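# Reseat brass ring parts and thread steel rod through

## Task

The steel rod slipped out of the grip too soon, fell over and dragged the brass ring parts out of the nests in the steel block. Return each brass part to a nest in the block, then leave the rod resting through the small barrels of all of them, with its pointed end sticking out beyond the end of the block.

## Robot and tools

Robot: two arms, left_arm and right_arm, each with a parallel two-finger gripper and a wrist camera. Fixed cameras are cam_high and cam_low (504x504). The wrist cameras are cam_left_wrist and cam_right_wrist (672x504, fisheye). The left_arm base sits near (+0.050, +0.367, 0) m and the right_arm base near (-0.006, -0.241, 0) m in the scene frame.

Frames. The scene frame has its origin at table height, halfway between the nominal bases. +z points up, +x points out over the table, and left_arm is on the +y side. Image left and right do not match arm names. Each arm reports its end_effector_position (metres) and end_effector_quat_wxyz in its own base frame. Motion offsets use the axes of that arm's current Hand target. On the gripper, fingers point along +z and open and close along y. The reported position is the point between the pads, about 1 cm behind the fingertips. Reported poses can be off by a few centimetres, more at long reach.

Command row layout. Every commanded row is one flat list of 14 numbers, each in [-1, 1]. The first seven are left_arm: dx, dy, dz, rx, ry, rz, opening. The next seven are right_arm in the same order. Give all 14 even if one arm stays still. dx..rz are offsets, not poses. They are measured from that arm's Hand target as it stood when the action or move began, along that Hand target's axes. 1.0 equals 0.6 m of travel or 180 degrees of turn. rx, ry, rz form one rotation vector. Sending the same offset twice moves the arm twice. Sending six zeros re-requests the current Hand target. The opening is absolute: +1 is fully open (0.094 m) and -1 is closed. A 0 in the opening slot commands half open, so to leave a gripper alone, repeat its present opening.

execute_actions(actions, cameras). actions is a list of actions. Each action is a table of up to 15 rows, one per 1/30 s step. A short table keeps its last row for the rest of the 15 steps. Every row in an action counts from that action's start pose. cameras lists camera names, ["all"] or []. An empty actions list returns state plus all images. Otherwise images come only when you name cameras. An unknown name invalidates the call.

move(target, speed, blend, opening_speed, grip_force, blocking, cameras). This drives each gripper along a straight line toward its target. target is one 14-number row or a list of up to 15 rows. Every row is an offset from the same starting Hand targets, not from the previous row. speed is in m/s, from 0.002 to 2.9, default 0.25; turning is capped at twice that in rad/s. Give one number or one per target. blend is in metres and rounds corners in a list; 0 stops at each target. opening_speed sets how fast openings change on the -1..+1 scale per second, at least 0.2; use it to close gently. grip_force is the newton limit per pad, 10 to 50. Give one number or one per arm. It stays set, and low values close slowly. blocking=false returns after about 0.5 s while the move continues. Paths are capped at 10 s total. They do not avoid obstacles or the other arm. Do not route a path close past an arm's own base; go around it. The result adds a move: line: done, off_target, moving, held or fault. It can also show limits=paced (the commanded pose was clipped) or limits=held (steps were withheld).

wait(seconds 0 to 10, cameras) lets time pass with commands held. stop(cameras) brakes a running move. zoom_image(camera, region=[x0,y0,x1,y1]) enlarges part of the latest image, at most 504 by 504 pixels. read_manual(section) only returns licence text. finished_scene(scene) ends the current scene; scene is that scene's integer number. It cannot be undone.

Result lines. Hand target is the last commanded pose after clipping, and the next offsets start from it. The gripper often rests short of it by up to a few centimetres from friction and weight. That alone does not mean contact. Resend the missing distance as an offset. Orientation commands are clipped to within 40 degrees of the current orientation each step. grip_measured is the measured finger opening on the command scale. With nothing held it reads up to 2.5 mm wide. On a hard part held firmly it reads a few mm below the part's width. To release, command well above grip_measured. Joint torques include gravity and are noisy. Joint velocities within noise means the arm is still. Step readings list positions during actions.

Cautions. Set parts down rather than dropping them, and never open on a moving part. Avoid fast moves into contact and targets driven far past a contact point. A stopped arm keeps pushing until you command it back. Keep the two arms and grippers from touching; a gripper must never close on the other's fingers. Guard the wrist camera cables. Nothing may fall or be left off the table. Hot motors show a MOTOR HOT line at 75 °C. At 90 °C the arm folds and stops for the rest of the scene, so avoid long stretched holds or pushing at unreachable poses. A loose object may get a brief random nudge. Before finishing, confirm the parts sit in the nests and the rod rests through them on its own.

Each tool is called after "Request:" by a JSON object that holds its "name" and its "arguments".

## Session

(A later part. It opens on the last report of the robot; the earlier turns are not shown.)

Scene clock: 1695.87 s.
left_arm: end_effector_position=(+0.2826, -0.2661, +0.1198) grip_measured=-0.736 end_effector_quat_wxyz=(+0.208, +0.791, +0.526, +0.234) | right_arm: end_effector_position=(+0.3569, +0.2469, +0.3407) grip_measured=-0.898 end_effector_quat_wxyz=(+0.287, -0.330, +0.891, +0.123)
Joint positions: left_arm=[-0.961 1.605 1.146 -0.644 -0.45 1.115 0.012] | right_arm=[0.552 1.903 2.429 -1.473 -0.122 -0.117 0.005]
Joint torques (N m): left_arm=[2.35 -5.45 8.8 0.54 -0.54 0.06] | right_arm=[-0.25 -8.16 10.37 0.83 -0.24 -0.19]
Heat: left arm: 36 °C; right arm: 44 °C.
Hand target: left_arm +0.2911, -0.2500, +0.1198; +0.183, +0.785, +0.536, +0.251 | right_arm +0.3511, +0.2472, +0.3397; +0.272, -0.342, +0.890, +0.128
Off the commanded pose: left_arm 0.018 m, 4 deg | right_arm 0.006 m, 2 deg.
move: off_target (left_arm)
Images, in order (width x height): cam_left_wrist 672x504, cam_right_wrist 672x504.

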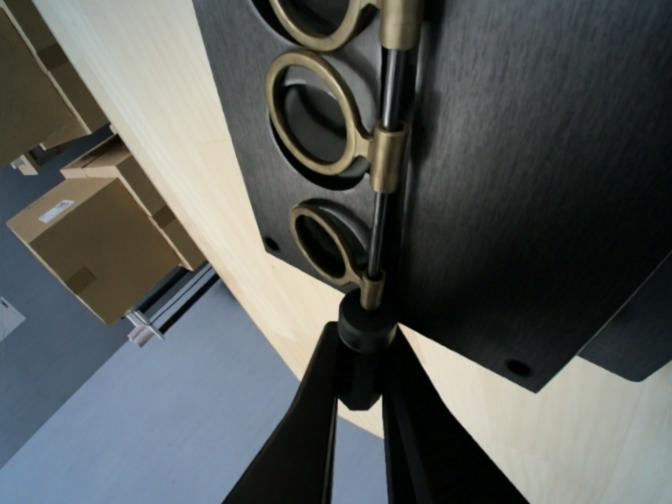

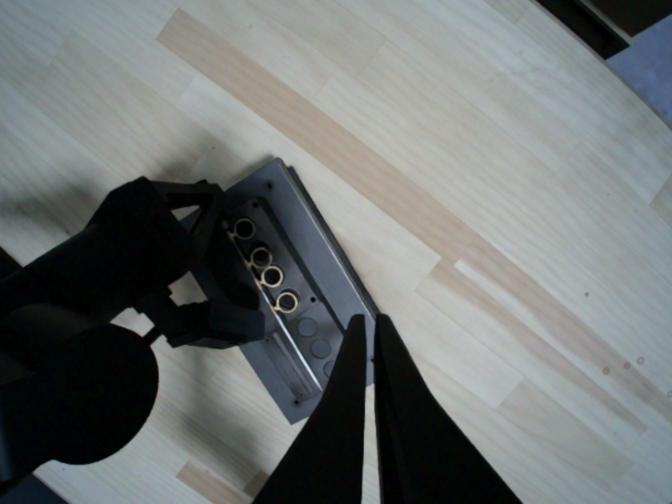

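Request:
{"name": "move", "arguments": {"target": [0.007,0.0012,-0.001,0,0,0,-0.95,0,0,0,0,0,0,-0.9], "cameras": ["cam_left_wrist","cam_right_wrist"], "speed": 0.04}}

Request:
{"name": "zoom_image", "arguments": {"camera": "cam_right_wrist", "region": [170, 170, 350, 400]}}

Scene clock: 1702.43 s.
left_arm: end_effector_position=(+0.2830, -0.2657, +0.1194) grip_measured=-0.736 end_effector_quat_wxyz=(+0.208, +0.792, +0.525, +0.231) | right_arm: end_effector_position=(+0.3569, +0.2469, +0.3407) grip_measured=-0.898 end_effector_quat_wxyz=(+0.287, -0.330, +0.891, +0.123)
Joint positions: left_arm=[-0.957 1.605 1.146 -0.644 -0.443 1.121 0.012] | right_arm=[0.552 1.903 2.429 -1.473 -0.122 -0.117 0.005]
Joint torques (N m): left_arm=[2.85 -6.11 8.47 0.55 -0.59 0.13] | right_arm=[-0.24 -8.16 10.36 0.84 -0.22 -0.18]
Heat: left arm: 36 °C; right arm: 44 °C.
Hand target: left_arm +0.2926, -0.2463, +0.1215; +0.183, +0.785, +0.536, +0.251 | right_arm +0.3511, +0.2472, +0.3397; +0.272, -0.342, +0.890, +0.128
Off the commanded pose: left_arm 0.022 m, 4 deg | right_arm 0.006 m, 2 deg.
move: off_target (left_arm)
Images, in order (width x height): cam_left_wrist 672x504, cam_right_wrist 672x504.

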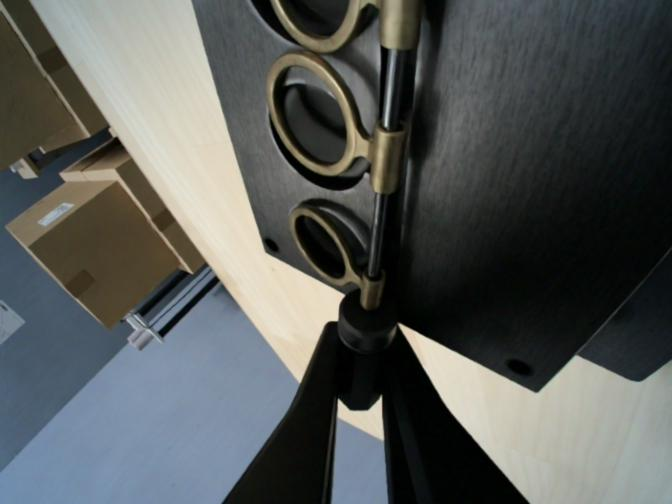

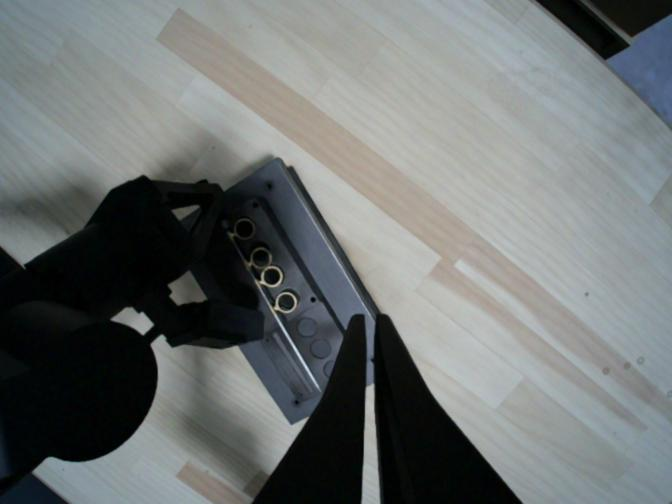

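Scaled by 2.191 from the camera's 672x504 image, which has a finer 960x720 frame.

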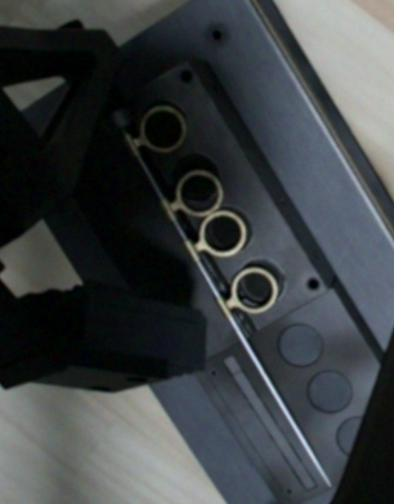

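Request:
{"name": "move", "arguments": {"target": [0.007,0.009,-0.0135,0,0,0,-0.95,0,0,0,0,0,0,-0.9], "cameras": ["cam_left_wrist","cam_right_wrist"], "speed": 0.04}}

Request:
{"name": "zoom_image", "arguments": {"camera": "cam_right_wrist", "region": [170, 170, 350, 400]}}

Scene clock: 1710.03 s.
left_arm: end_effector_position=(+0.2844, -0.2620, +0.1200) grip_measured=-0.736 end_effector_quat_wxyz=(+0.201, +0.794, +0.526, +0.228) | right_arm: end_effector_position=(+0.3569, +0.2469, +0.3407) grip_measured=-0.898 end_effector_quat_wxyz=(+0.287, -0.330, +0.891, +0.123)
Joint positions: left_arm=[-0.944 1.605 1.155 -0.664 -0.432 1.13 0.012] | right_arm=[0.552 1.903 2.429 -1.473 -0.122 -0.117 0.005]
Joint torques (N m): left_arm=[2.32 -7.23 10.03 0.39 -0.68 0.1] | right_arm=[-0.29 -8.1 10.36 0.84 -0.22 -0.18]
Heat: left arm: 36 °C; right arm: 44 °C.
Hand target: left_arm +0.2932, -0.2442, +0.1319; +0.183, +0.785, +0.536, +0.251 | right_arm +0.3511, +0.2472, +0.3397; +0.272, -0.342, +0.890, +0.128
Off the commanded pose: left_arm 0.023 m, 4 deg | right_arm 0.006 m, 2 deg.
move: off_target (left_arm)
Images, in order (width x height): cam_left_wrist 672x504, cam_right_wrist 672x504.

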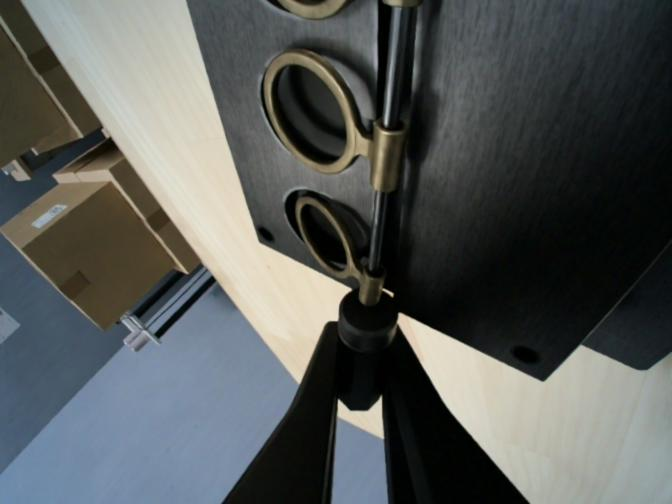

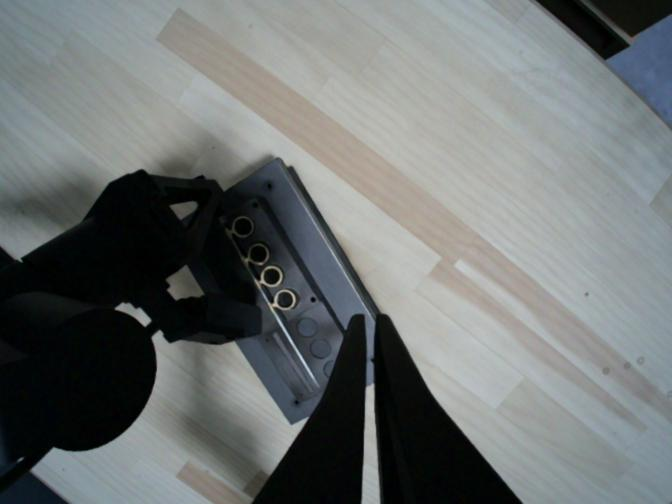

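Scaled by 2.191 from the camera's 672x504 image, which has a finer 960x720 frame.

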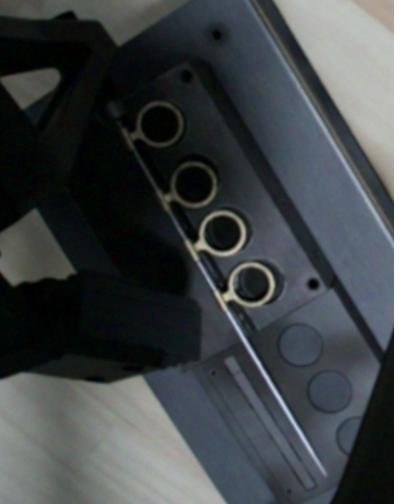

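Request:
{"name": "move", "arguments": {"target": [0.006,0.0,-0.0,0,0,0,-0.95,0,0,0,0,0,0,-0.9], "cameras": ["cam_left_wrist","cam_right_wrist","cam_low"], "speed": 0.04}}

Request:
{"name": "zoom_image", "arguments": {"camera": "cam_right_wrist", "region": [170, 170, 350, 400]}}

Request:
{"name": "zoom_image", "arguments": {"camera": "cam_low", "region": [280, 200, 360, 280]}}

Scene clock: 1719.20 s.
left_arm: end_effector_position=(+0.2848, -0.2618, +0.1198) grip_measured=-0.736 end_effector_quat_wxyz=(+0.201, +0.796, +0.524, +0.226) | right_arm: end_effector_position=(+0.3569, +0.2469, +0.3407) grip_measured=-0.898 end_effector_quat_wxyz=(+0.287, -0.330, +0.891, +0.123)
Joint positions: left_arm=[-0.939 1.605 1.156 -0.664 -0.424 1.138 0.012] | right_arm=[0.552 1.903 2.429 -1.473 -0.122 -0.117 0.005]
Joint torques (N m): left_arm=[2.65 -7.77 9.33 0.4 -0.71 0.1] | right_arm=[-0.24 -8.16 10.33 0.82 -0.23 -0.19]
Heat: left arm: 37 °C; right arm: 44 °C.
Hand target: left_arm +0.2943, -0.2408, +0.1326; +0.183, +0.785, +0.536, +0.251 | right_arm +0.3511, +0.2472, +0.3397; +0.272, -0.342, +0.890, +0.128
Off the commanded pose: left_arm 0.026 m, 4 deg | right_arm 0.006 m, 2 deg.
move: off_target (left_arm)
Images, in order (width x height): cam_low 504x504, cam_left_wrist 672x504, cam_right_wrist 672x504.

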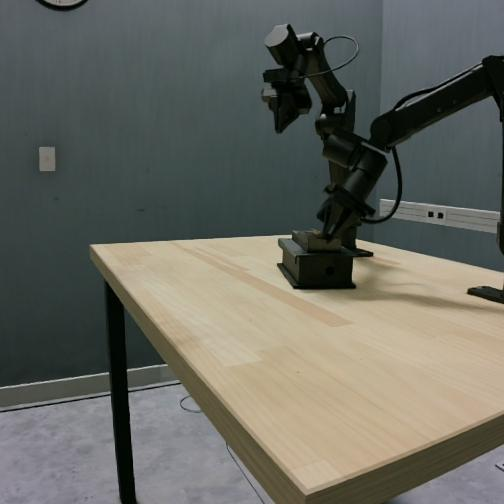

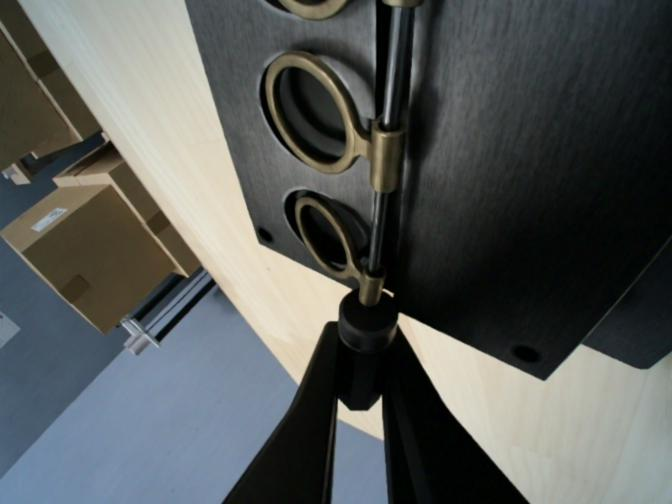

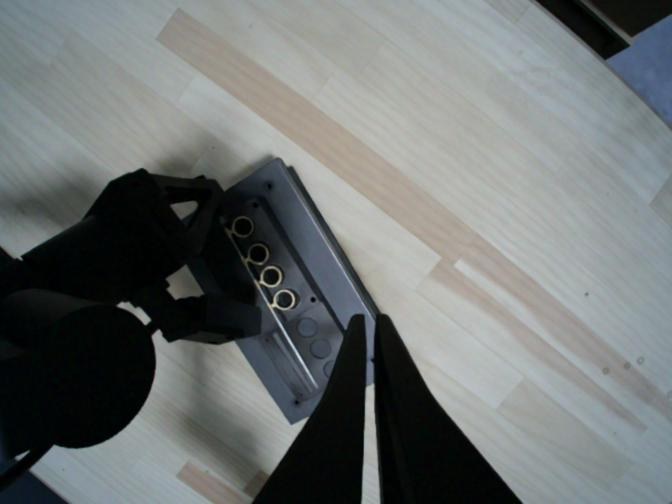

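Scaled by 2.191 from the camera's 672x504 image, which has a finer 960x720 frame.

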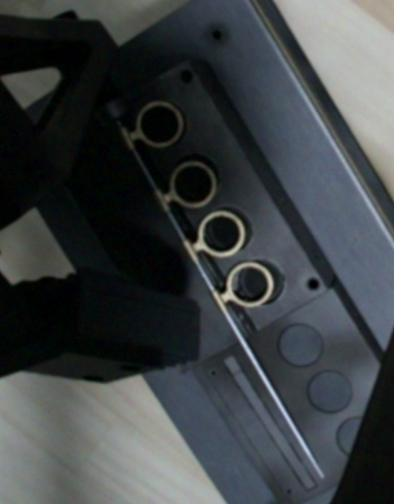

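Scaled by 6.300 from the camera's 504x504 image, which has a finer 720x720 frame.

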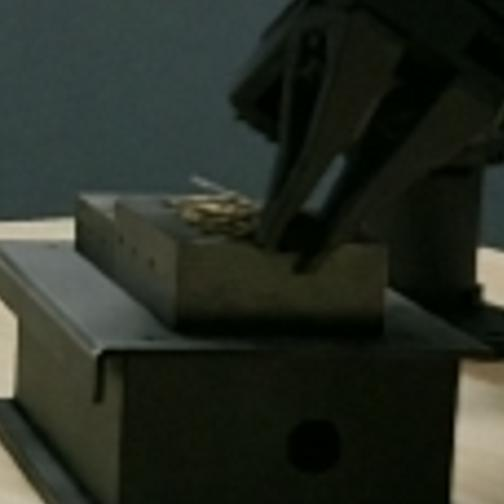

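Request:
{"name": "move", "arguments": {"target": [0.0085,0.0,-0.0,0.0016,0.0184,0.0027,-0.95,0,0,0,0,0,0,-0.9], "cameras": ["cam_left_wrist","cam_right_wrist"], "speed": 0.04}}

Request:
{"name": "zoom_image", "arguments": {"camera": "cam_right_wrist", "region": [170, 170, 350, 400]}}

Scene clock: 1733.77 s.
left_arm: end_effector_position=(+0.2889, -0.2504, +0.1227) grip_measured=-0.736 end_effector_quat_wxyz=(+0.186, +0.789, +0.534, +0.242) | right_arm: end_effector_position=(+0.3569, +0.2469, +0.3407) grip_measured=-0.898 end_effector_quat_wxyz=(+0.287, -0.330, +0.891, +0.123)
Joint positions: left_arm=[-0.928 1.605 1.168 -0.701 -0.46 1.127 0.012] | right_arm=[0.552 1.903 2.429 -1.473 -0.122 -0.117 0.005]
Joint torques (N m): left_arm=[0.69 -6.22 10.36 0.35 -0.95 -0.08] | right_arm=[-0.29 -8.1 10.32 0.83 -0.22 -0.17]
Heat: left arm: 37 °C; right arm: 44 °C.
Hand target: left_arm +0.2958, -0.2360, +0.1336; +0.164, +0.780, +0.539, +0.273 | right_arm +0.3511, +0.2472, +0.3397; +0.272, -0.342, +0.890, +0.128
Off the commanded pose: left_arm 0.019 m, 4 deg | right_arm 0.006 m, 2 deg.
move: off_target (left_arm)
Images, in order (width x height): cam_left_wrist 672x504, cam_right_wrist 672x504.

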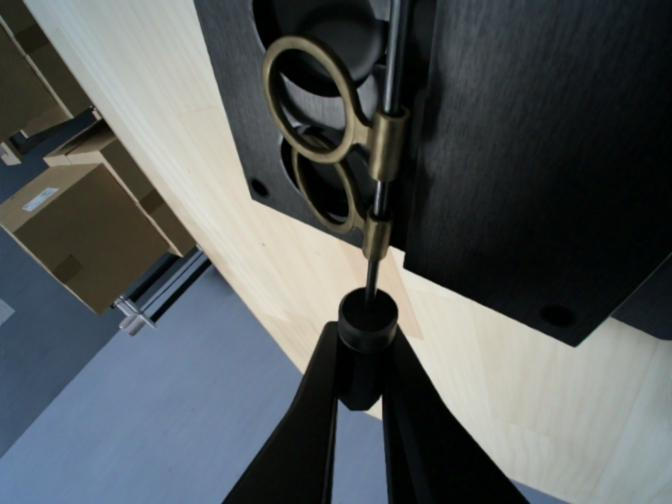

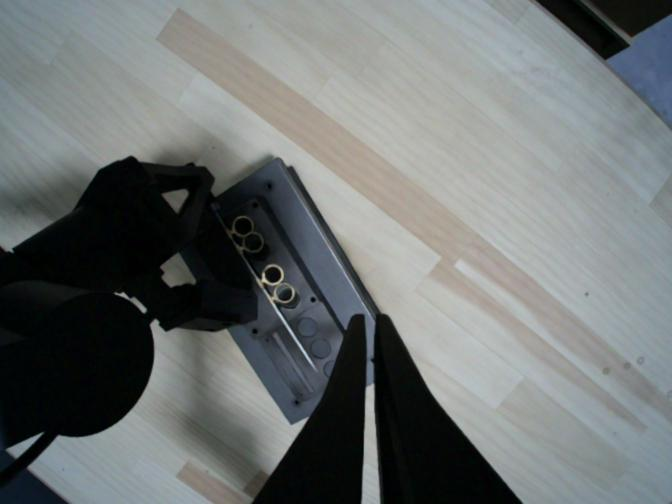

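Scaled by 2.191 from the camera's 672x504 image, which has a finer 960x720 frame.

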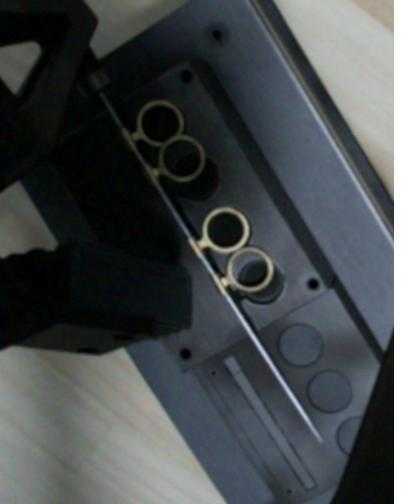

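Request:
{"name": "move", "arguments": {"target": [-0.0353,-0.0268,0.0332,0,0,0,-0.95,0,0,0,0,0,0,-0.9], "cameras": ["cam_left_wrist","cam_right_wrist","cam_low"], "speed": 0.04}}

Request:
{"name": "zoom_image", "arguments": {"camera": "cam_right_wrist", "region": [170, 170, 350, 400]}}

Request:
{"name": "zoom_image", "arguments": {"camera": "cam_low", "region": [280, 200, 360, 280]}}

Scene clock: 1756.13 s.
left_arm: end_effector_position=(+0.2874, -0.2518, +0.1154) grip_measured=-0.736 end_effector_quat_wxyz=(+0.177, +0.781, +0.542, +0.256) | right_arm: end_effector_position=(+0.3569, +0.2469, +0.3407) grip_measured=-0.898 end_effector_quat_wxyz=(+0.287, -0.330, +0.891, +0.123)
Joint positions: left_arm=[-0.952 1.634 1.168 -0.702 -0.503 1.081 0.012] | right_arm=[0.552 1.903 2.429 -1.473 -0.122 -0.117 0.005]
Joint torques (N m): left_arm=[-0.55 -4.33 5.52 1.18 -0.68 -0.06] | right_arm=[-0.27 -8.13 10.4 0.84 -0.22 -0.19]
Heat: left arm: 37 °C; right arm: 44 °C.
Hand target: left_arm +0.2899, -0.2491, +0.1036; +0.164, +0.780, +0.539, +0.273 | right_arm +0.3511, +0.2472, +0.3397; +0.272, -0.342, +0.890, +0.128
Off the commanded pose: left_arm 0.012 m, 2 deg | right_arm 0.006 m, 2 deg.
move: off_target (left_arm)
Images, in order (width x height): cam_low 504x504, cam_left_wrist 672x504, cam_right_wrist 672x504.

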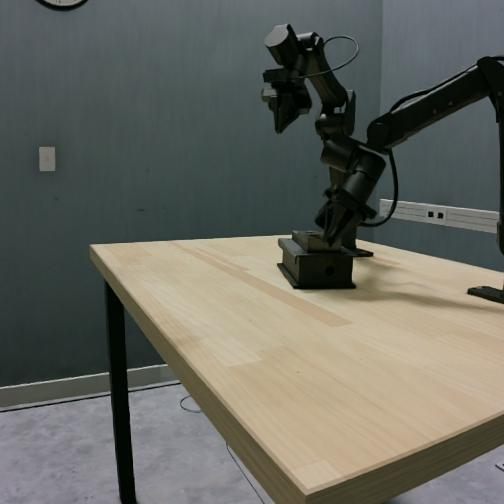

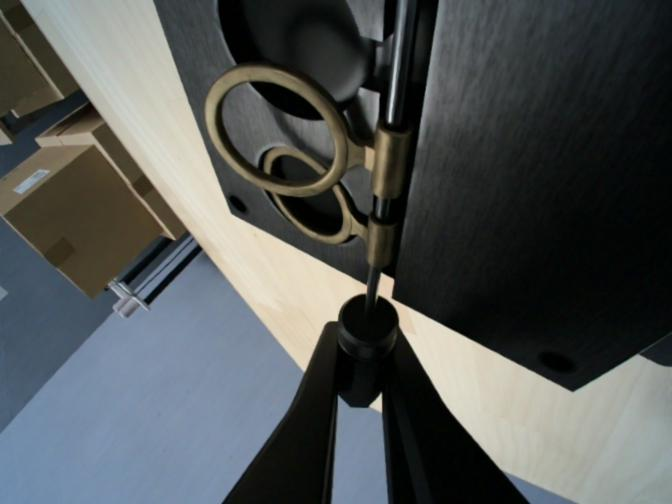

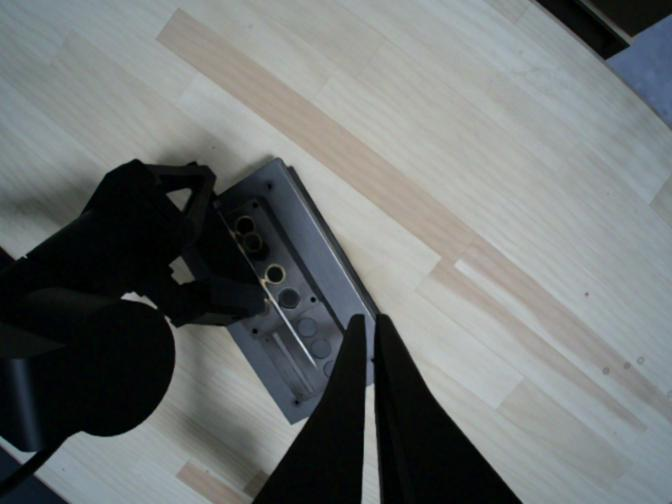

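Scaled by 2.191 from the camera's 672x504 image, which has a finer 960x720 frame.

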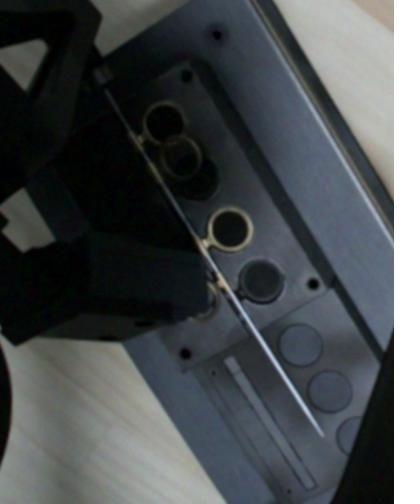

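Scaled by 6.300 from the camera's 504x504 image, which has a finer 720x720 frame.

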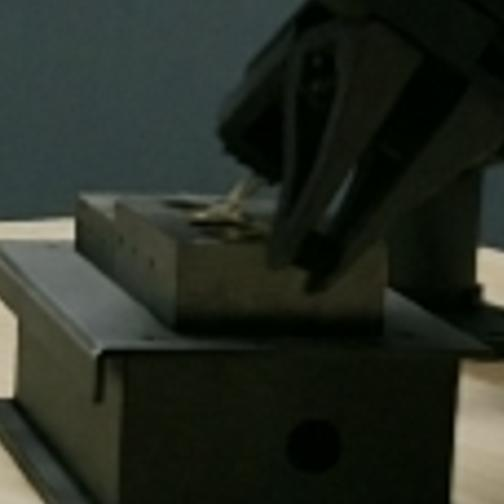

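Request:
{"name": "move", "arguments": {"target": [0.0025,-0.0055,0.008,0,0,0,-0.95,0,0,0,0,0,0,-0.9], "cameras": ["cam_left_wrist","cam_right_wrist","cam_low"], "speed": 0.04}}

Request:
{"name": "zoom_image", "arguments": {"camera": "cam_left_wrist", "region": [200, 0, 460, 340]}}

Request:
{"name": "zoom_image", "arguments": {"camera": "cam_low", "region": [280, 200, 360, 280]}}

Scene clock: 1783.73 s.
left_arm: end_effector_position=(+0.2873, -0.2517, +0.1148) grip_measured=-0.736 end_effector_quat_wxyz=(+0.178, +0.781, +0.542, +0.256) | right_arm: end_effector_position=(+0.3569, +0.2469, +0.3407) grip_measured=-0.898 end_effector_quat_wxyz=(+0.287, -0.330, +0.891, +0.123)
Joint positions: left_arm=[-0.952 1.634 1.165 -0.699 -0.503 1.081 0.012] | right_arm=[0.552 1.903 2.429 -1.473 -0.122 -0.117 0.005]
Joint torques (N m): left_arm=[0.02 -4.45 3.81 1.41 -0.66 0] | right_arm=[-0.24 -8.13 10.35 0.82 -0.23 -0.17]
Heat: left arm: 34 °C; right arm: 44 °C.
Hand target: left_arm +0.2908, -0.2463, +0.0984; +0.164, +0.780, +0.539, +0.273 | right_arm +0.3511, +0.2472, +0.3397; +0.272, -0.342, +0.890, +0.128
Off the commanded pose: left_arm 0.018 m, 2 deg | right_arm 0.006 m, 2 deg.
move: off_target (left_arm)
Images, in order (width x height): cam_low 504x504, cam_left_wrist 672x504, cam_right_wrist 672x504.

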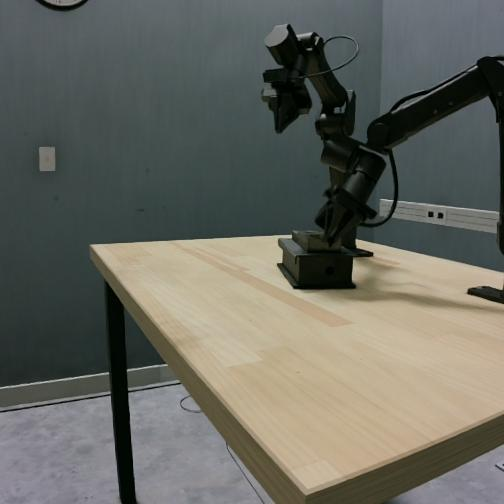

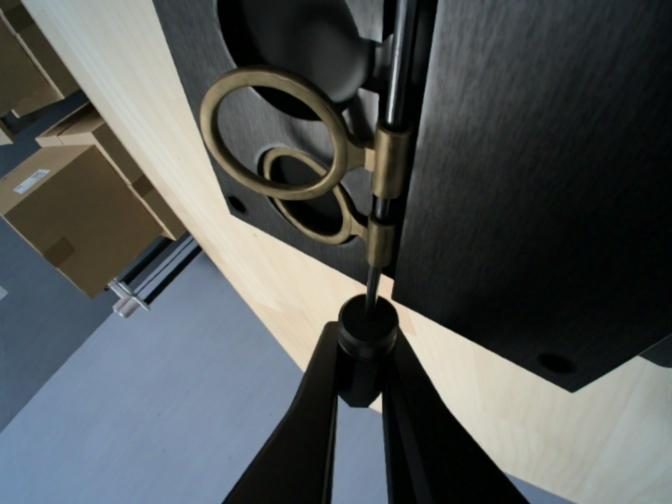

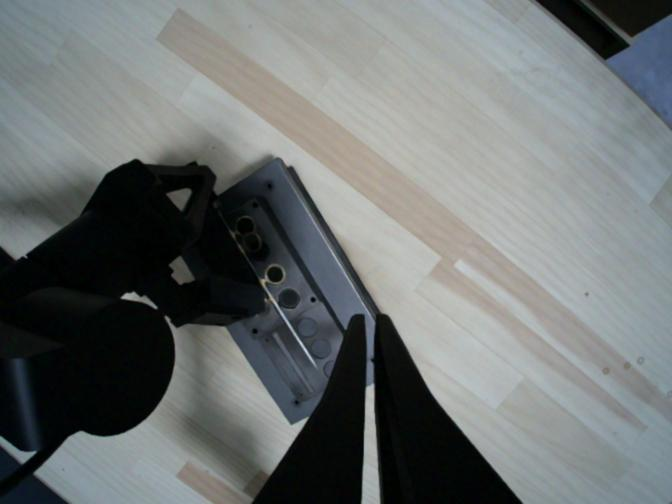

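Scaled by 1.482 from the camera's 672x504 image, which has a finer 960x720 frame.

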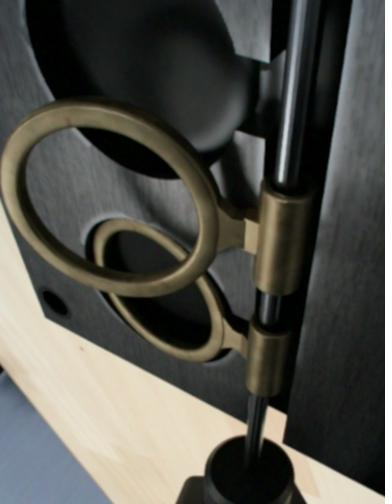

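Scaled by 6.300 from the camera's 504x504 image, which has a finer 720x720 frame.

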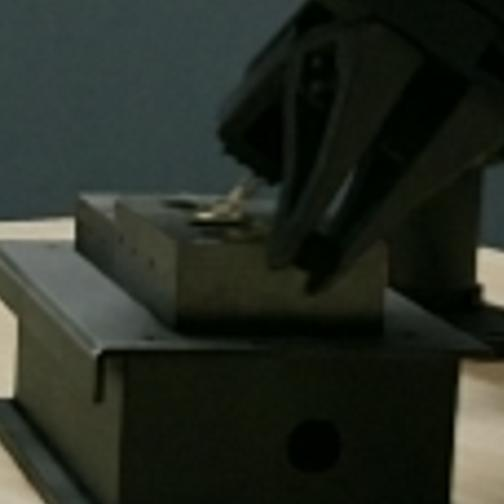

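Request:
{"name": "move", "arguments": {"target": [[0.0249,0.055,-0.0798,0,0,0,-0.95,0,0,0,0,0,0,-0.9],[0.0517,0.2033,-0.0968,-0.3207,-0.2081,0.0176,-0.95,0,0,0,0,0,0,-0.9]], "cameras": ["cam_left_wrist","cam_right_wrist"], "speed": [0.08,0.1]}}

Scene clock: 1825.57 s.
left_arm: end_effector_position=(+0.3586, -0.2647, +0.2180) grip_measured=-0.737 end_effector_quat_wxyz=(+0.648, +0.675, +0.248, +0.250) | right_arm: end_effector_position=(+0.3569, +0.2469, +0.3407) grip_measured=-0.898 end_effector_quat_wxyz=(+0.287, -0.330, +0.891, +0.123)
Joint positions: left_arm=[-0.498 1.507 0.605 0.864 0.353 1.6 0.012] | right_arm=[0.552 1.903 2.429 -1.473 -0.122 -0.117 0.005]
Joint torques (N m): left_arm=[0.44 -4.21 4.9 2.63 0.18 -0.26] | right_arm=[-0.27 -8.16 10.36 0.83 -0.23 -0.18]
Heat: left arm: 33 °C; right arm: 45 °C.
Hand target: left_arm +0.3558, -0.2643, +0.2195; +0.664, +0.663, +0.244, +0.244 | right_arm +0.3511, +0.2472, +0.3397; +0.272, -0.342, +0.890, +0.128
Off the commanded pose: left_arm 0.003 m, 2 deg | right_arm 0.006 m, 2 deg.
move: done
Images, in order (width x height): cam_left_wrist 672x504, cam_right_wrist 672x504.

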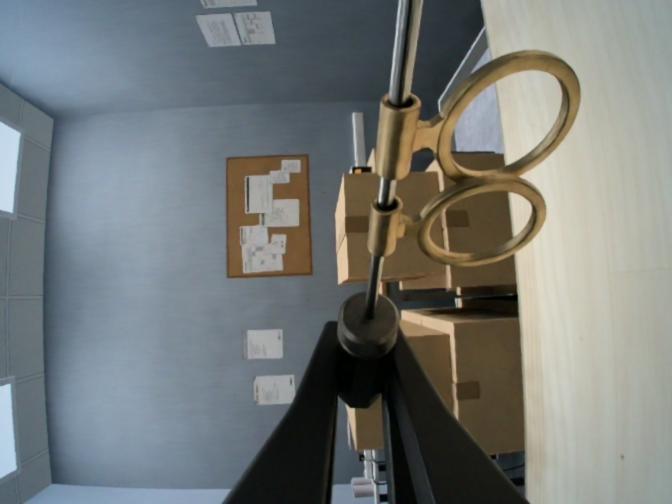

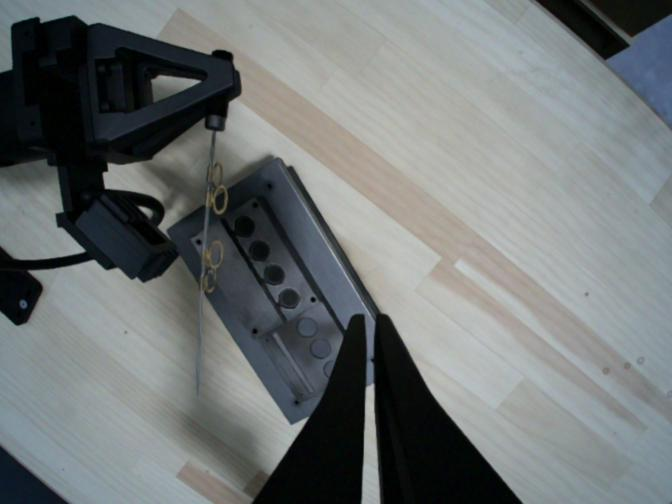

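Request:
{"name": "move", "arguments": {"target": [0,0,0,0,0,0,-0.95,0.033,0.12,0.053,0,0,0,-0.3], "cameras": ["cam_right_wrist"], "speed": 0.12}}

Scene clock: 1838.57 s.
left_arm: end_effector_position=(+0.3586, -0.2647, +0.2183) grip_measured=-0.737 end_effector_quat_wxyz=(+0.648, +0.675, +0.248, +0.250) | right_arm: end_effector_position=(+0.2984, +0.2990, +0.2959) grip_measured=-0.303 end_effector_quat_wxyz=(+0.244, -0.351, +0.896, +0.119)
Joint positions: left_arm=[-0.498 1.507 0.605 0.866 0.353 1.6 0.012] | right_arm=[0.771 1.79 2.107 -1.338 -0.03 0.033 0.033]
Joint torques (N m): left_arm=[0.43 -4.26 4.97 2.63 0.16 -0.25] | right_arm=[0.29 -11.64 5.16 1.73 0.15 0.19]
Heat: left arm: 33 °C; right arm: 44 °C.
Hand target: left_arm +0.3558, -0.2643, +0.2195; +0.664, +0.663, +0.244, +0.244 | right_arm +0.3026, +0.3024, +0.3053; +0.272, -0.342, +0.890, +0.128
Off the commanded pose: left_arm 0.003 m, 2 deg | right_arm 0.011 m, 4 deg.
move: off_target (right_arm)
Images, in order (width x height): cam_right_wrist 672x504.

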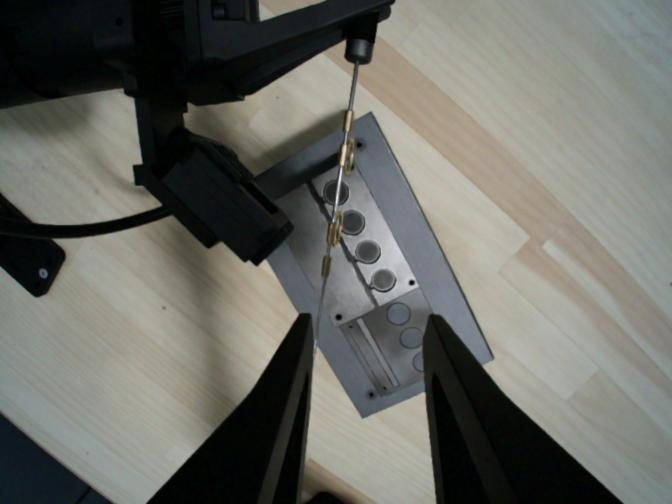

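Request:
{"name": "move", "arguments": {"target": [0,0,0,0,0,0,-0.95,0.047,0.018,0.095,0,0,0.042,-0.3], "cameras": ["cam_right_wrist"], "speed": 0.1}}

Scene clock: 1863.83 s.
left_arm: end_effector_position=(+0.3586, -0.2647, +0.2183) grip_measured=-0.737 end_effector_quat_wxyz=(+0.648, +0.675, +0.248, +0.250) | right_arm: end_effector_position=(+0.2965, +0.3157, +0.2358) grip_measured=-0.303 end_effector_quat_wxyz=(+0.236, -0.289, +0.917, +0.140)
Joint positions: left_arm=[-0.498 1.507 0.605 0.866 0.353 1.6 0.012] | right_arm=[0.807 1.717 1.754 -1.053 -0.018 0.202 0.033]
Joint torques (N m): left_arm=[0.46 -4.26 4.98 2.62 0.19 -0.28] | right_arm=[0.62 -11.54 5.64 1.75 0.14 0.18]
Heat: left arm: 35 °C; right arm: 41 °C.
Hand target: left_arm +0.3558, -0.2643, +0.2195; +0.664, +0.663, +0.244, +0.244 | right_arm +0.3004, +0.3187, +0.2429; +0.263, -0.282, +0.911, +0.146
Off the commanded pose: left_arm 0.003 m, 2 deg | right_arm 0.009 m, 3 deg.
move: off_target (right_arm)
Images, in order (width x height): cam_right_wrist 672x504.

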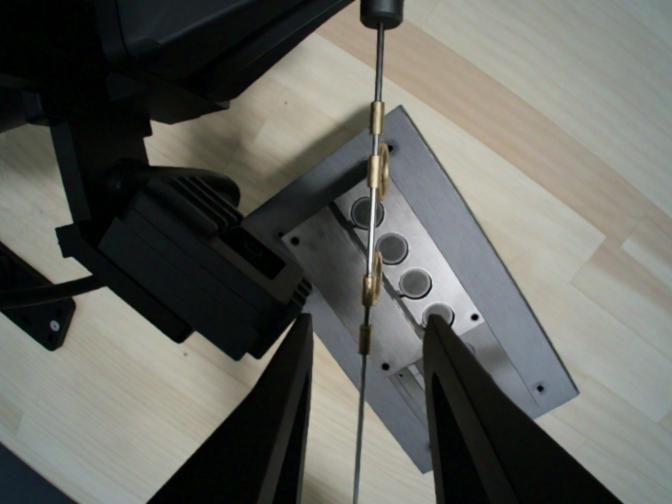

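Request:
{"name": "move", "arguments": {"target": [0,0,0,0,0,0,-0.95,0.0143,0,0.0205,0,0,0.006,-0.4], "cameras": ["cam_right_wrist"], "speed": 0.08}}

Scene clock: 1872.80 s.
left_arm: end_effector_position=(+0.3586, -0.2647, +0.2183) grip_measured=-0.737 end_effector_quat_wxyz=(+0.648, +0.675, +0.248, +0.250) | right_arm: end_effector_position=(+0.2957, +0.3169, +0.2203) grip_measured=-0.397 end_effector_quat_wxyz=(+0.234, -0.280, +0.920, +0.141)
Joint positions: left_arm=[-0.498 1.507 0.605 0.866 0.353 1.6 0.012] | right_arm=[0.812 1.705 1.677 -0.99 -0.015 0.225 0.028]
Joint torques (N m): left_arm=[0.39 -4.31 4.93 2.64 0.2 -0.25] | right_arm=[0.72 -11.6 5.86 1.76 0.19 0.18]
Heat: left arm: 35 °C; right arm: 41 °C.
Hand target: left_arm +0.3558, -0.2643, +0.2195; +0.664, +0.663, +0.244, +0.244 | right_arm +0.2992, +0.3201, +0.2280; +0.261, -0.274, +0.914, +0.148
Off the commanded pose: left_arm 0.003 m, 2 deg | right_arm 0.009 m, 3 deg.
move: off_target (right_arm)
Images, in order (width x height): cam_right_wrist 672x504.

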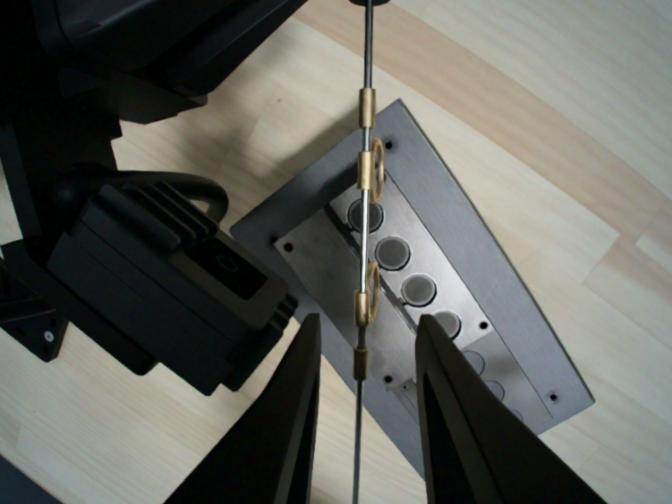

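Request:
{"name": "move", "arguments": {"target": [0,0,0,0,0,0,-0.95,0,0,0,0,0,0,-0.97], "cameras": [], "opening_speed": 0.6}}

Request:
{"name": "move", "arguments": {"target": [0,0,0,0,0,0,-0.95,0.016,0,-0.0115,0,0,0,-0.97], "cameras": [], "speed": 0.05}}

Request:
{"name": "move", "arguments": {"target": [0,0,0,0,0,0,-0.95,0,0,0,0,0,0,-0.4], "cameras": ["cam_right_wrist"]}}

Scene clock: 1884.87 s.
left_arm: end_effector_position=(+0.3584, -0.2649, +0.2183) grip_measured=-0.737 end_effector_quat_wxyz=(+0.649, +0.675, +0.247, +0.249) | right_arm: end_effector_position=(+0.2957, +0.3174, +0.2205) grip_measured=-0.923 end_effector_quat_wxyz=(+0.235, -0.280, +0.920, +0.142)
Joint positions: left_arm=[-0.498 1.507 0.605 0.866 0.355 1.6 0.012] | right_arm=[0.813 1.705 1.677 -0.988 -0.013 0.226 0.004]
Joint torques (N m): left_arm=[0.46 -4.19 4.89 2.62 0.17 -0.29] | right_arm=[0.57 -11.59 5.79 1.74 0.16 0.17]
Motor temperatures (°C): left_arm=[25 25 33 36 25 23 28] | right_arm=[25 36 41 34 23 24 27]
Heat: left arm: 36 °C; right arm: 41 °C.
Hand target: left_arm +0.3558, -0.2643, +0.2195; +0.664, +0.663, +0.244, +0.244 | right_arm +0.2993, +0.3200, +0.2280; +0.261, -0.274, +0.914, +0.148
Off the commanded pose: left_arm 0.003 m, 2 deg | right_arm 0.009 m, 3 deg.
move: off_target (right_arm)
No camera images: "cameras" was empty.

Scene clock: 1885.87 s.
left_arm: end_effector_position=(+0.3582, -0.2651, +0.2191) grip_measured=-0.737 end_effector_quat_wxyz=(+0.650, +0.674, +0.246, +0.249) | right_arm: end_effector_position=(+0.2863, +0.3104, +0.2210) grip_measured=-0.923 end_effector_quat_wxyz=(+0.234, -0.280, +0.920, +0.142)
Joint positions: left_arm=[-0.498 1.507 0.605 0.869 0.357 1.598 0.012] | right_arm=[0.818 1.66 1.629 -0.985 -0.012 0.231 0.004]
Joint torques (N m): left_arm=[0.36 -4.26 4.98 2.64 0.17 -0.26] | right_arm=[0.69 -11.15 5.89 1.73 0.18 0.18]
Heat: left arm: 36 °C; right arm: 41 °C.
Hand target: left_arm +0.3558, -0.2643, +0.2195; +0.664, +0.663, +0.244, +0.244 | right_arm +0.2897, +0.3131, +0.2283; +0.261, -0.274, +0.914, +0.148
Off the commanded pose: left_arm 0.003 m, 2 deg | right_arm 0.009 m, 3 deg.
move: off_target (right_arm)
No camera images: "cameras" was empty.

Scene clock: 1886.67 s.
left_arm: end_effector_position=(+0.3582, -0.2651, +0.2191) grip_measured=-0.737 end_effector_quat_wxyz=(+0.650, +0.674, +0.246, +0.249) | right_arm: end_effector_position=(+0.2865, +0.3102, +0.2210) grip_measured=-0.402 end_effector_quat_wxyz=(+0.235, -0.280, +0.920, +0.141)
Joint positions: left_arm=[-0.498 1.507 0.605 0.869 0.357 1.598 0.012] | right_arm=[0.818 1.66 1.629 -0.985 -0.01 0.231 0.028]
Joint torques (N m): left_arm=[0.42 -4.26 4.98 2.62 0.15 -0.26] | right_arm=[0.69 -11.15 5.83 1.71 0.17 0.17]
Heat: left arm: 36 °C; right arm: 41 °C.
Hand target: left_arm +0.3558, -0.2643, +0.2195; +0.664, +0.663, +0.244, +0.244 | right_arm +0.2897, +0.3131, +0.2283; +0.261, -0.274, +0.914, +0.148
Off the commanded pose: left_arm 0.003 m, 2 deg | right_arm 0.008 m, 3 deg.
move: off_target (right_arm)
Images, in order (width x height): cam_right_wrist 672x504.

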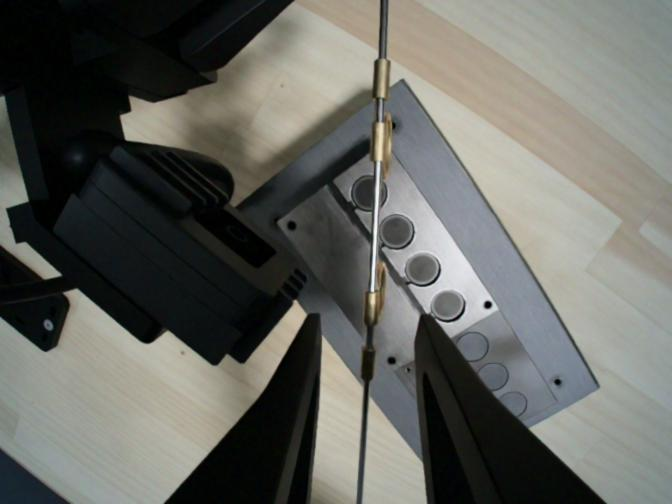

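Request:
{"name": "move", "arguments": {"target": [0,0,0,0,0,0,-0.95,-0.0355,0,0.0249,0,0,0,-0.4], "cameras": ["cam_right_wrist"], "speed": 0.08}}

Scene clock: 1897.73 s.
left_arm: end_effector_position=(+0.3586, -0.2645, +0.2191) grip_measured=-0.737 end_effector_quat_wxyz=(+0.650, +0.674, +0.247, +0.250) | right_arm: end_effector_position=(+0.2939, +0.3181, +0.2106) grip_measured=-0.402 end_effector_quat_wxyz=(+0.225, -0.281, +0.923, +0.136)
Joint positions: left_arm=[-0.496 1.507 0.605 0.869 0.357 1.598 0.012] | right_arm=[0.818 1.715 1.661 -0.984 -0.01 0.231 0.028]
Joint torques (N m): left_arm=[0.21 -4.14 4.98 2.63 0.16 -0.24] | right_arm=[-0.68 -8.31 12.66 1.61 0.11 0.03]
Heat: left arm: 37 °C; right arm: 41 °C.
Hand target: left_arm +0.3558, -0.2643, +0.2195; +0.664, +0.663, +0.244, +0.244 | right_arm +0.3108, +0.3283, +0.2281; +0.261, -0.274, +0.914, +0.148
Off the commanded pose: left_arm 0.003 m, 2 deg | right_arm 0.026 m, 5 deg.
move: off_target (right_arm)
Images, in order (width x height): cam_right_wrist 672x504.

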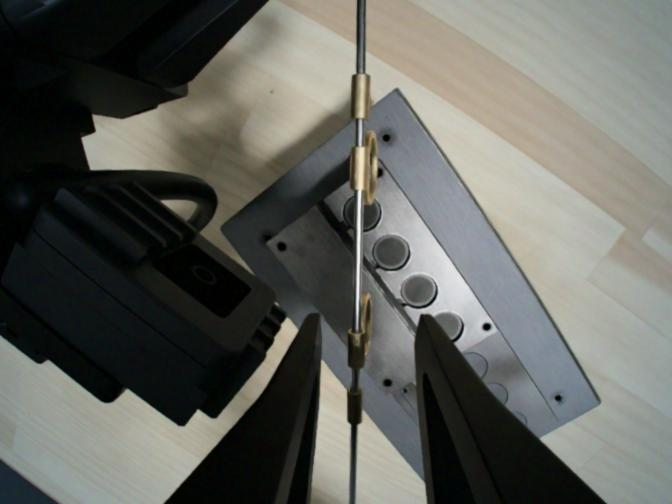

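Request:
{"name": "move", "arguments": {"target": [0,0,0,0,0,0,-0.95,0,0,0,0,0,0,-0.97], "cameras": [], "opening_speed": 0.6}}

Request:
{"name": "move", "arguments": {"target": [0,0,0,0,0,0,-0.95,-0.0164,0,0.0115,0,0,0,-0.97], "cameras": [], "speed": 0.05}}

Scene clock: 1907.63 s.
left_arm: end_effector_position=(+0.3586, -0.2645, +0.2191) grip_measured=-0.737 end_effector_quat_wxyz=(+0.650, +0.674, +0.247, +0.250) | right_arm: end_effector_position=(+0.2939, +0.3181, +0.2106) grip_measured=-0.922 end_effector_quat_wxyz=(+0.225, -0.281, +0.923, +0.136)
Joint positions: left_arm=[-0.496 1.507 0.605 0.869 0.357 1.598 0.012] | right_arm=[0.818 1.715 1.661 -0.984 -0.01 0.231 0.004]
Joint torques (N m): left_arm=[0.24 -4.19 4.94 2.61 0.11 -0.25] | right_arm=[-0.75 -8.29 12.67 1.61 0.13 0.04]
Heat: left arm: 38 °C; right arm: 44 °C.
Hand target: left_arm +0.3558, -0.2643, +0.2195; +0.664, +0.663, +0.244, +0.244 | right_arm +0.3108, +0.3283, +0.2281; +0.261, -0.274, +0.914, +0.148
Off the commanded pose: left_arm 0.003 m, 2 deg | right_arm 0.026 m, 5 deg.
move: off_target (right_arm)
No camera images: "cameras" was empty.

Scene clock: 1908.67 s.
left_arm: end_effector_position=(+0.3595, -0.2633, +0.2194) grip_measured=-0.737 end_effector_quat_wxyz=(+0.650, +0.673, +0.248, +0.251) | right_arm: end_effector_position=(+0.3042, +0.3257, +0.2117) grip_measured=-0.922 end_effector_quat_wxyz=(+0.229, -0.278, +0.923, +0.137)
Joint positions: left_arm=[-0.493 1.507 0.605 0.87 0.357 1.597 0.012] | right_arm=[0.813 1.758 1.712 -0.984 -0.01 0.231 0.004]
Joint torques (N m): left_arm=[-0.06 -4.18 5.01 2.6 0.15 -0.21] | right_arm=[-0.79 -8.38 13.01 1.54 0.07 -0.04]
Heat: left arm: 38 °C; right arm: 45 °C.
Hand target: left_arm +0.3558, -0.2643, +0.2195; +0.664, +0.663, +0.244, +0.244 | right_arm +0.3205, +0.3353, +0.2278; +0.261, -0.274, +0.914, +0.148
Off the commanded pose: left_arm 0.004 m, 2 deg | right_arm 0.025 m, 4 deg.
move: off_target (right_arm)
No camera images: "cameras" was empty.

Request:
{"name": "move", "arguments": {"target": [0,0,0,0,0,0,-0.95,0,0,0,0,0,0,-0.4], "cameras": ["cam_right_wrist"]}}

Scene clock: 1913.67 s.
left_arm: end_effector_position=(+0.3594, -0.2630, +0.2189) grip_measured=-0.737 end_effector_quat_wxyz=(+0.650, +0.674, +0.248, +0.250) | right_arm: end_effector_position=(+0.3073, +0.3239, +0.2130) grip_measured=-0.402 end_effector_quat_wxyz=(+0.232, -0.274, +0.923, +0.135)
Joint positions: left_arm=[-0.491 1.507 0.603 0.87 0.36 1.597 0.012] | right_arm=[0.808 1.759 1.716 -0.984 -0.004 0.231 0.028]
Joint torques (N m): left_arm=[-0.09 -4.22 5.12 2.62 0.1 -0.23] | right_arm=[-0.27 -8.39 12.71 1.54 0 -0.04]
Motor temperatures (°C): left_arm=[25 25 33 39 25 23 28] | right_arm=[25 34 46 33 23 24 27]
Heat: left arm: 39 °C; right arm: 46 °C.
Hand target: left_arm +0.3558, -0.2643, +0.2195; +0.664, +0.663, +0.244, +0.244 | right_arm +0.3205, +0.3354, +0.2279; +0.261, -0.274, +0.914, +0.148
Off the commanded pose: left_arm 0.004 m, 2 deg | right_arm 0.023 m, 4 deg.
move: off_target (right_arm)
Images, in order (width x height): cam_right_wrist 672x504.

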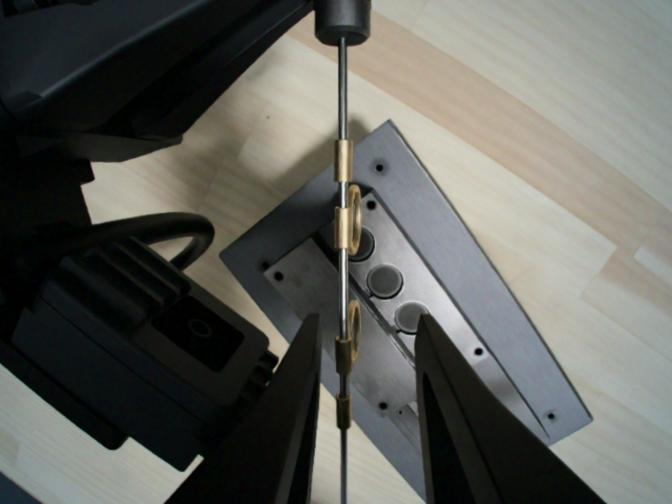

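Request:
{"name": "move", "arguments": {"target": [0,0,0,0,0,0,-0.95,0.0369,0.013,-0.0258,0,0,0,-0.4], "cameras": ["cam_right_wrist"], "speed": 0.08}}

Scene clock: 1925.50 s.
left_arm: end_effector_position=(+0.3594, -0.2630, +0.2189) grip_measured=-0.737 end_effector_quat_wxyz=(+0.650, +0.674, +0.248, +0.250) | right_arm: end_effector_position=(+0.2929, +0.3229, +0.2247) grip_measured=-0.402 end_effector_quat_wxyz=(+0.243, -0.279, +0.918, +0.141)
Joint positions: left_arm=[-0.491 1.507 0.603 0.87 0.36 1.597 0.012] | right_arm=[0.834 1.704 1.686 -0.984 0.007 0.243 0.028]
Joint torques (N m): left_arm=[-0.23 -4.14 5.04 2.6 0.08 -0.24] | right_arm=[0.69 -11.12 5.86 1.66 0.14 0.17]
Heat: left arm: 40 °C; right arm: 46 °C.
Hand target: left_arm +0.3558, -0.2643, +0.2195; +0.664, +0.663, +0.244, +0.244 | right_arm +0.2941, +0.3258, +0.2292; +0.261, -0.274, +0.914, +0.148
Off the commanded pose: left_arm 0.004 m, 2 deg | right_arm 0.006 m, 2 deg.
move: done
Images, in order (width x height): cam_right_wrist 672x504.

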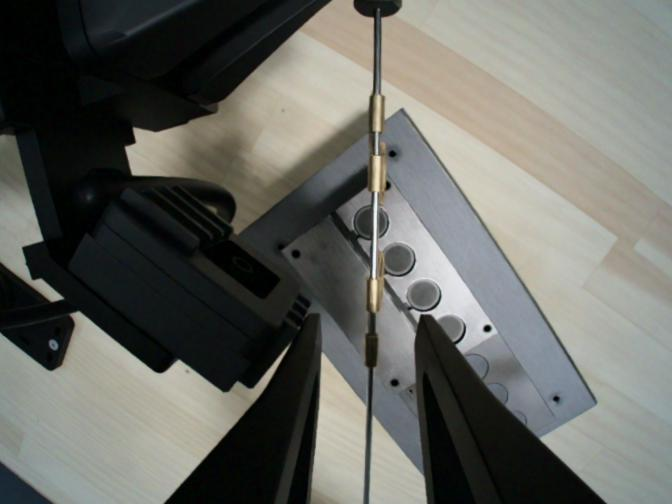

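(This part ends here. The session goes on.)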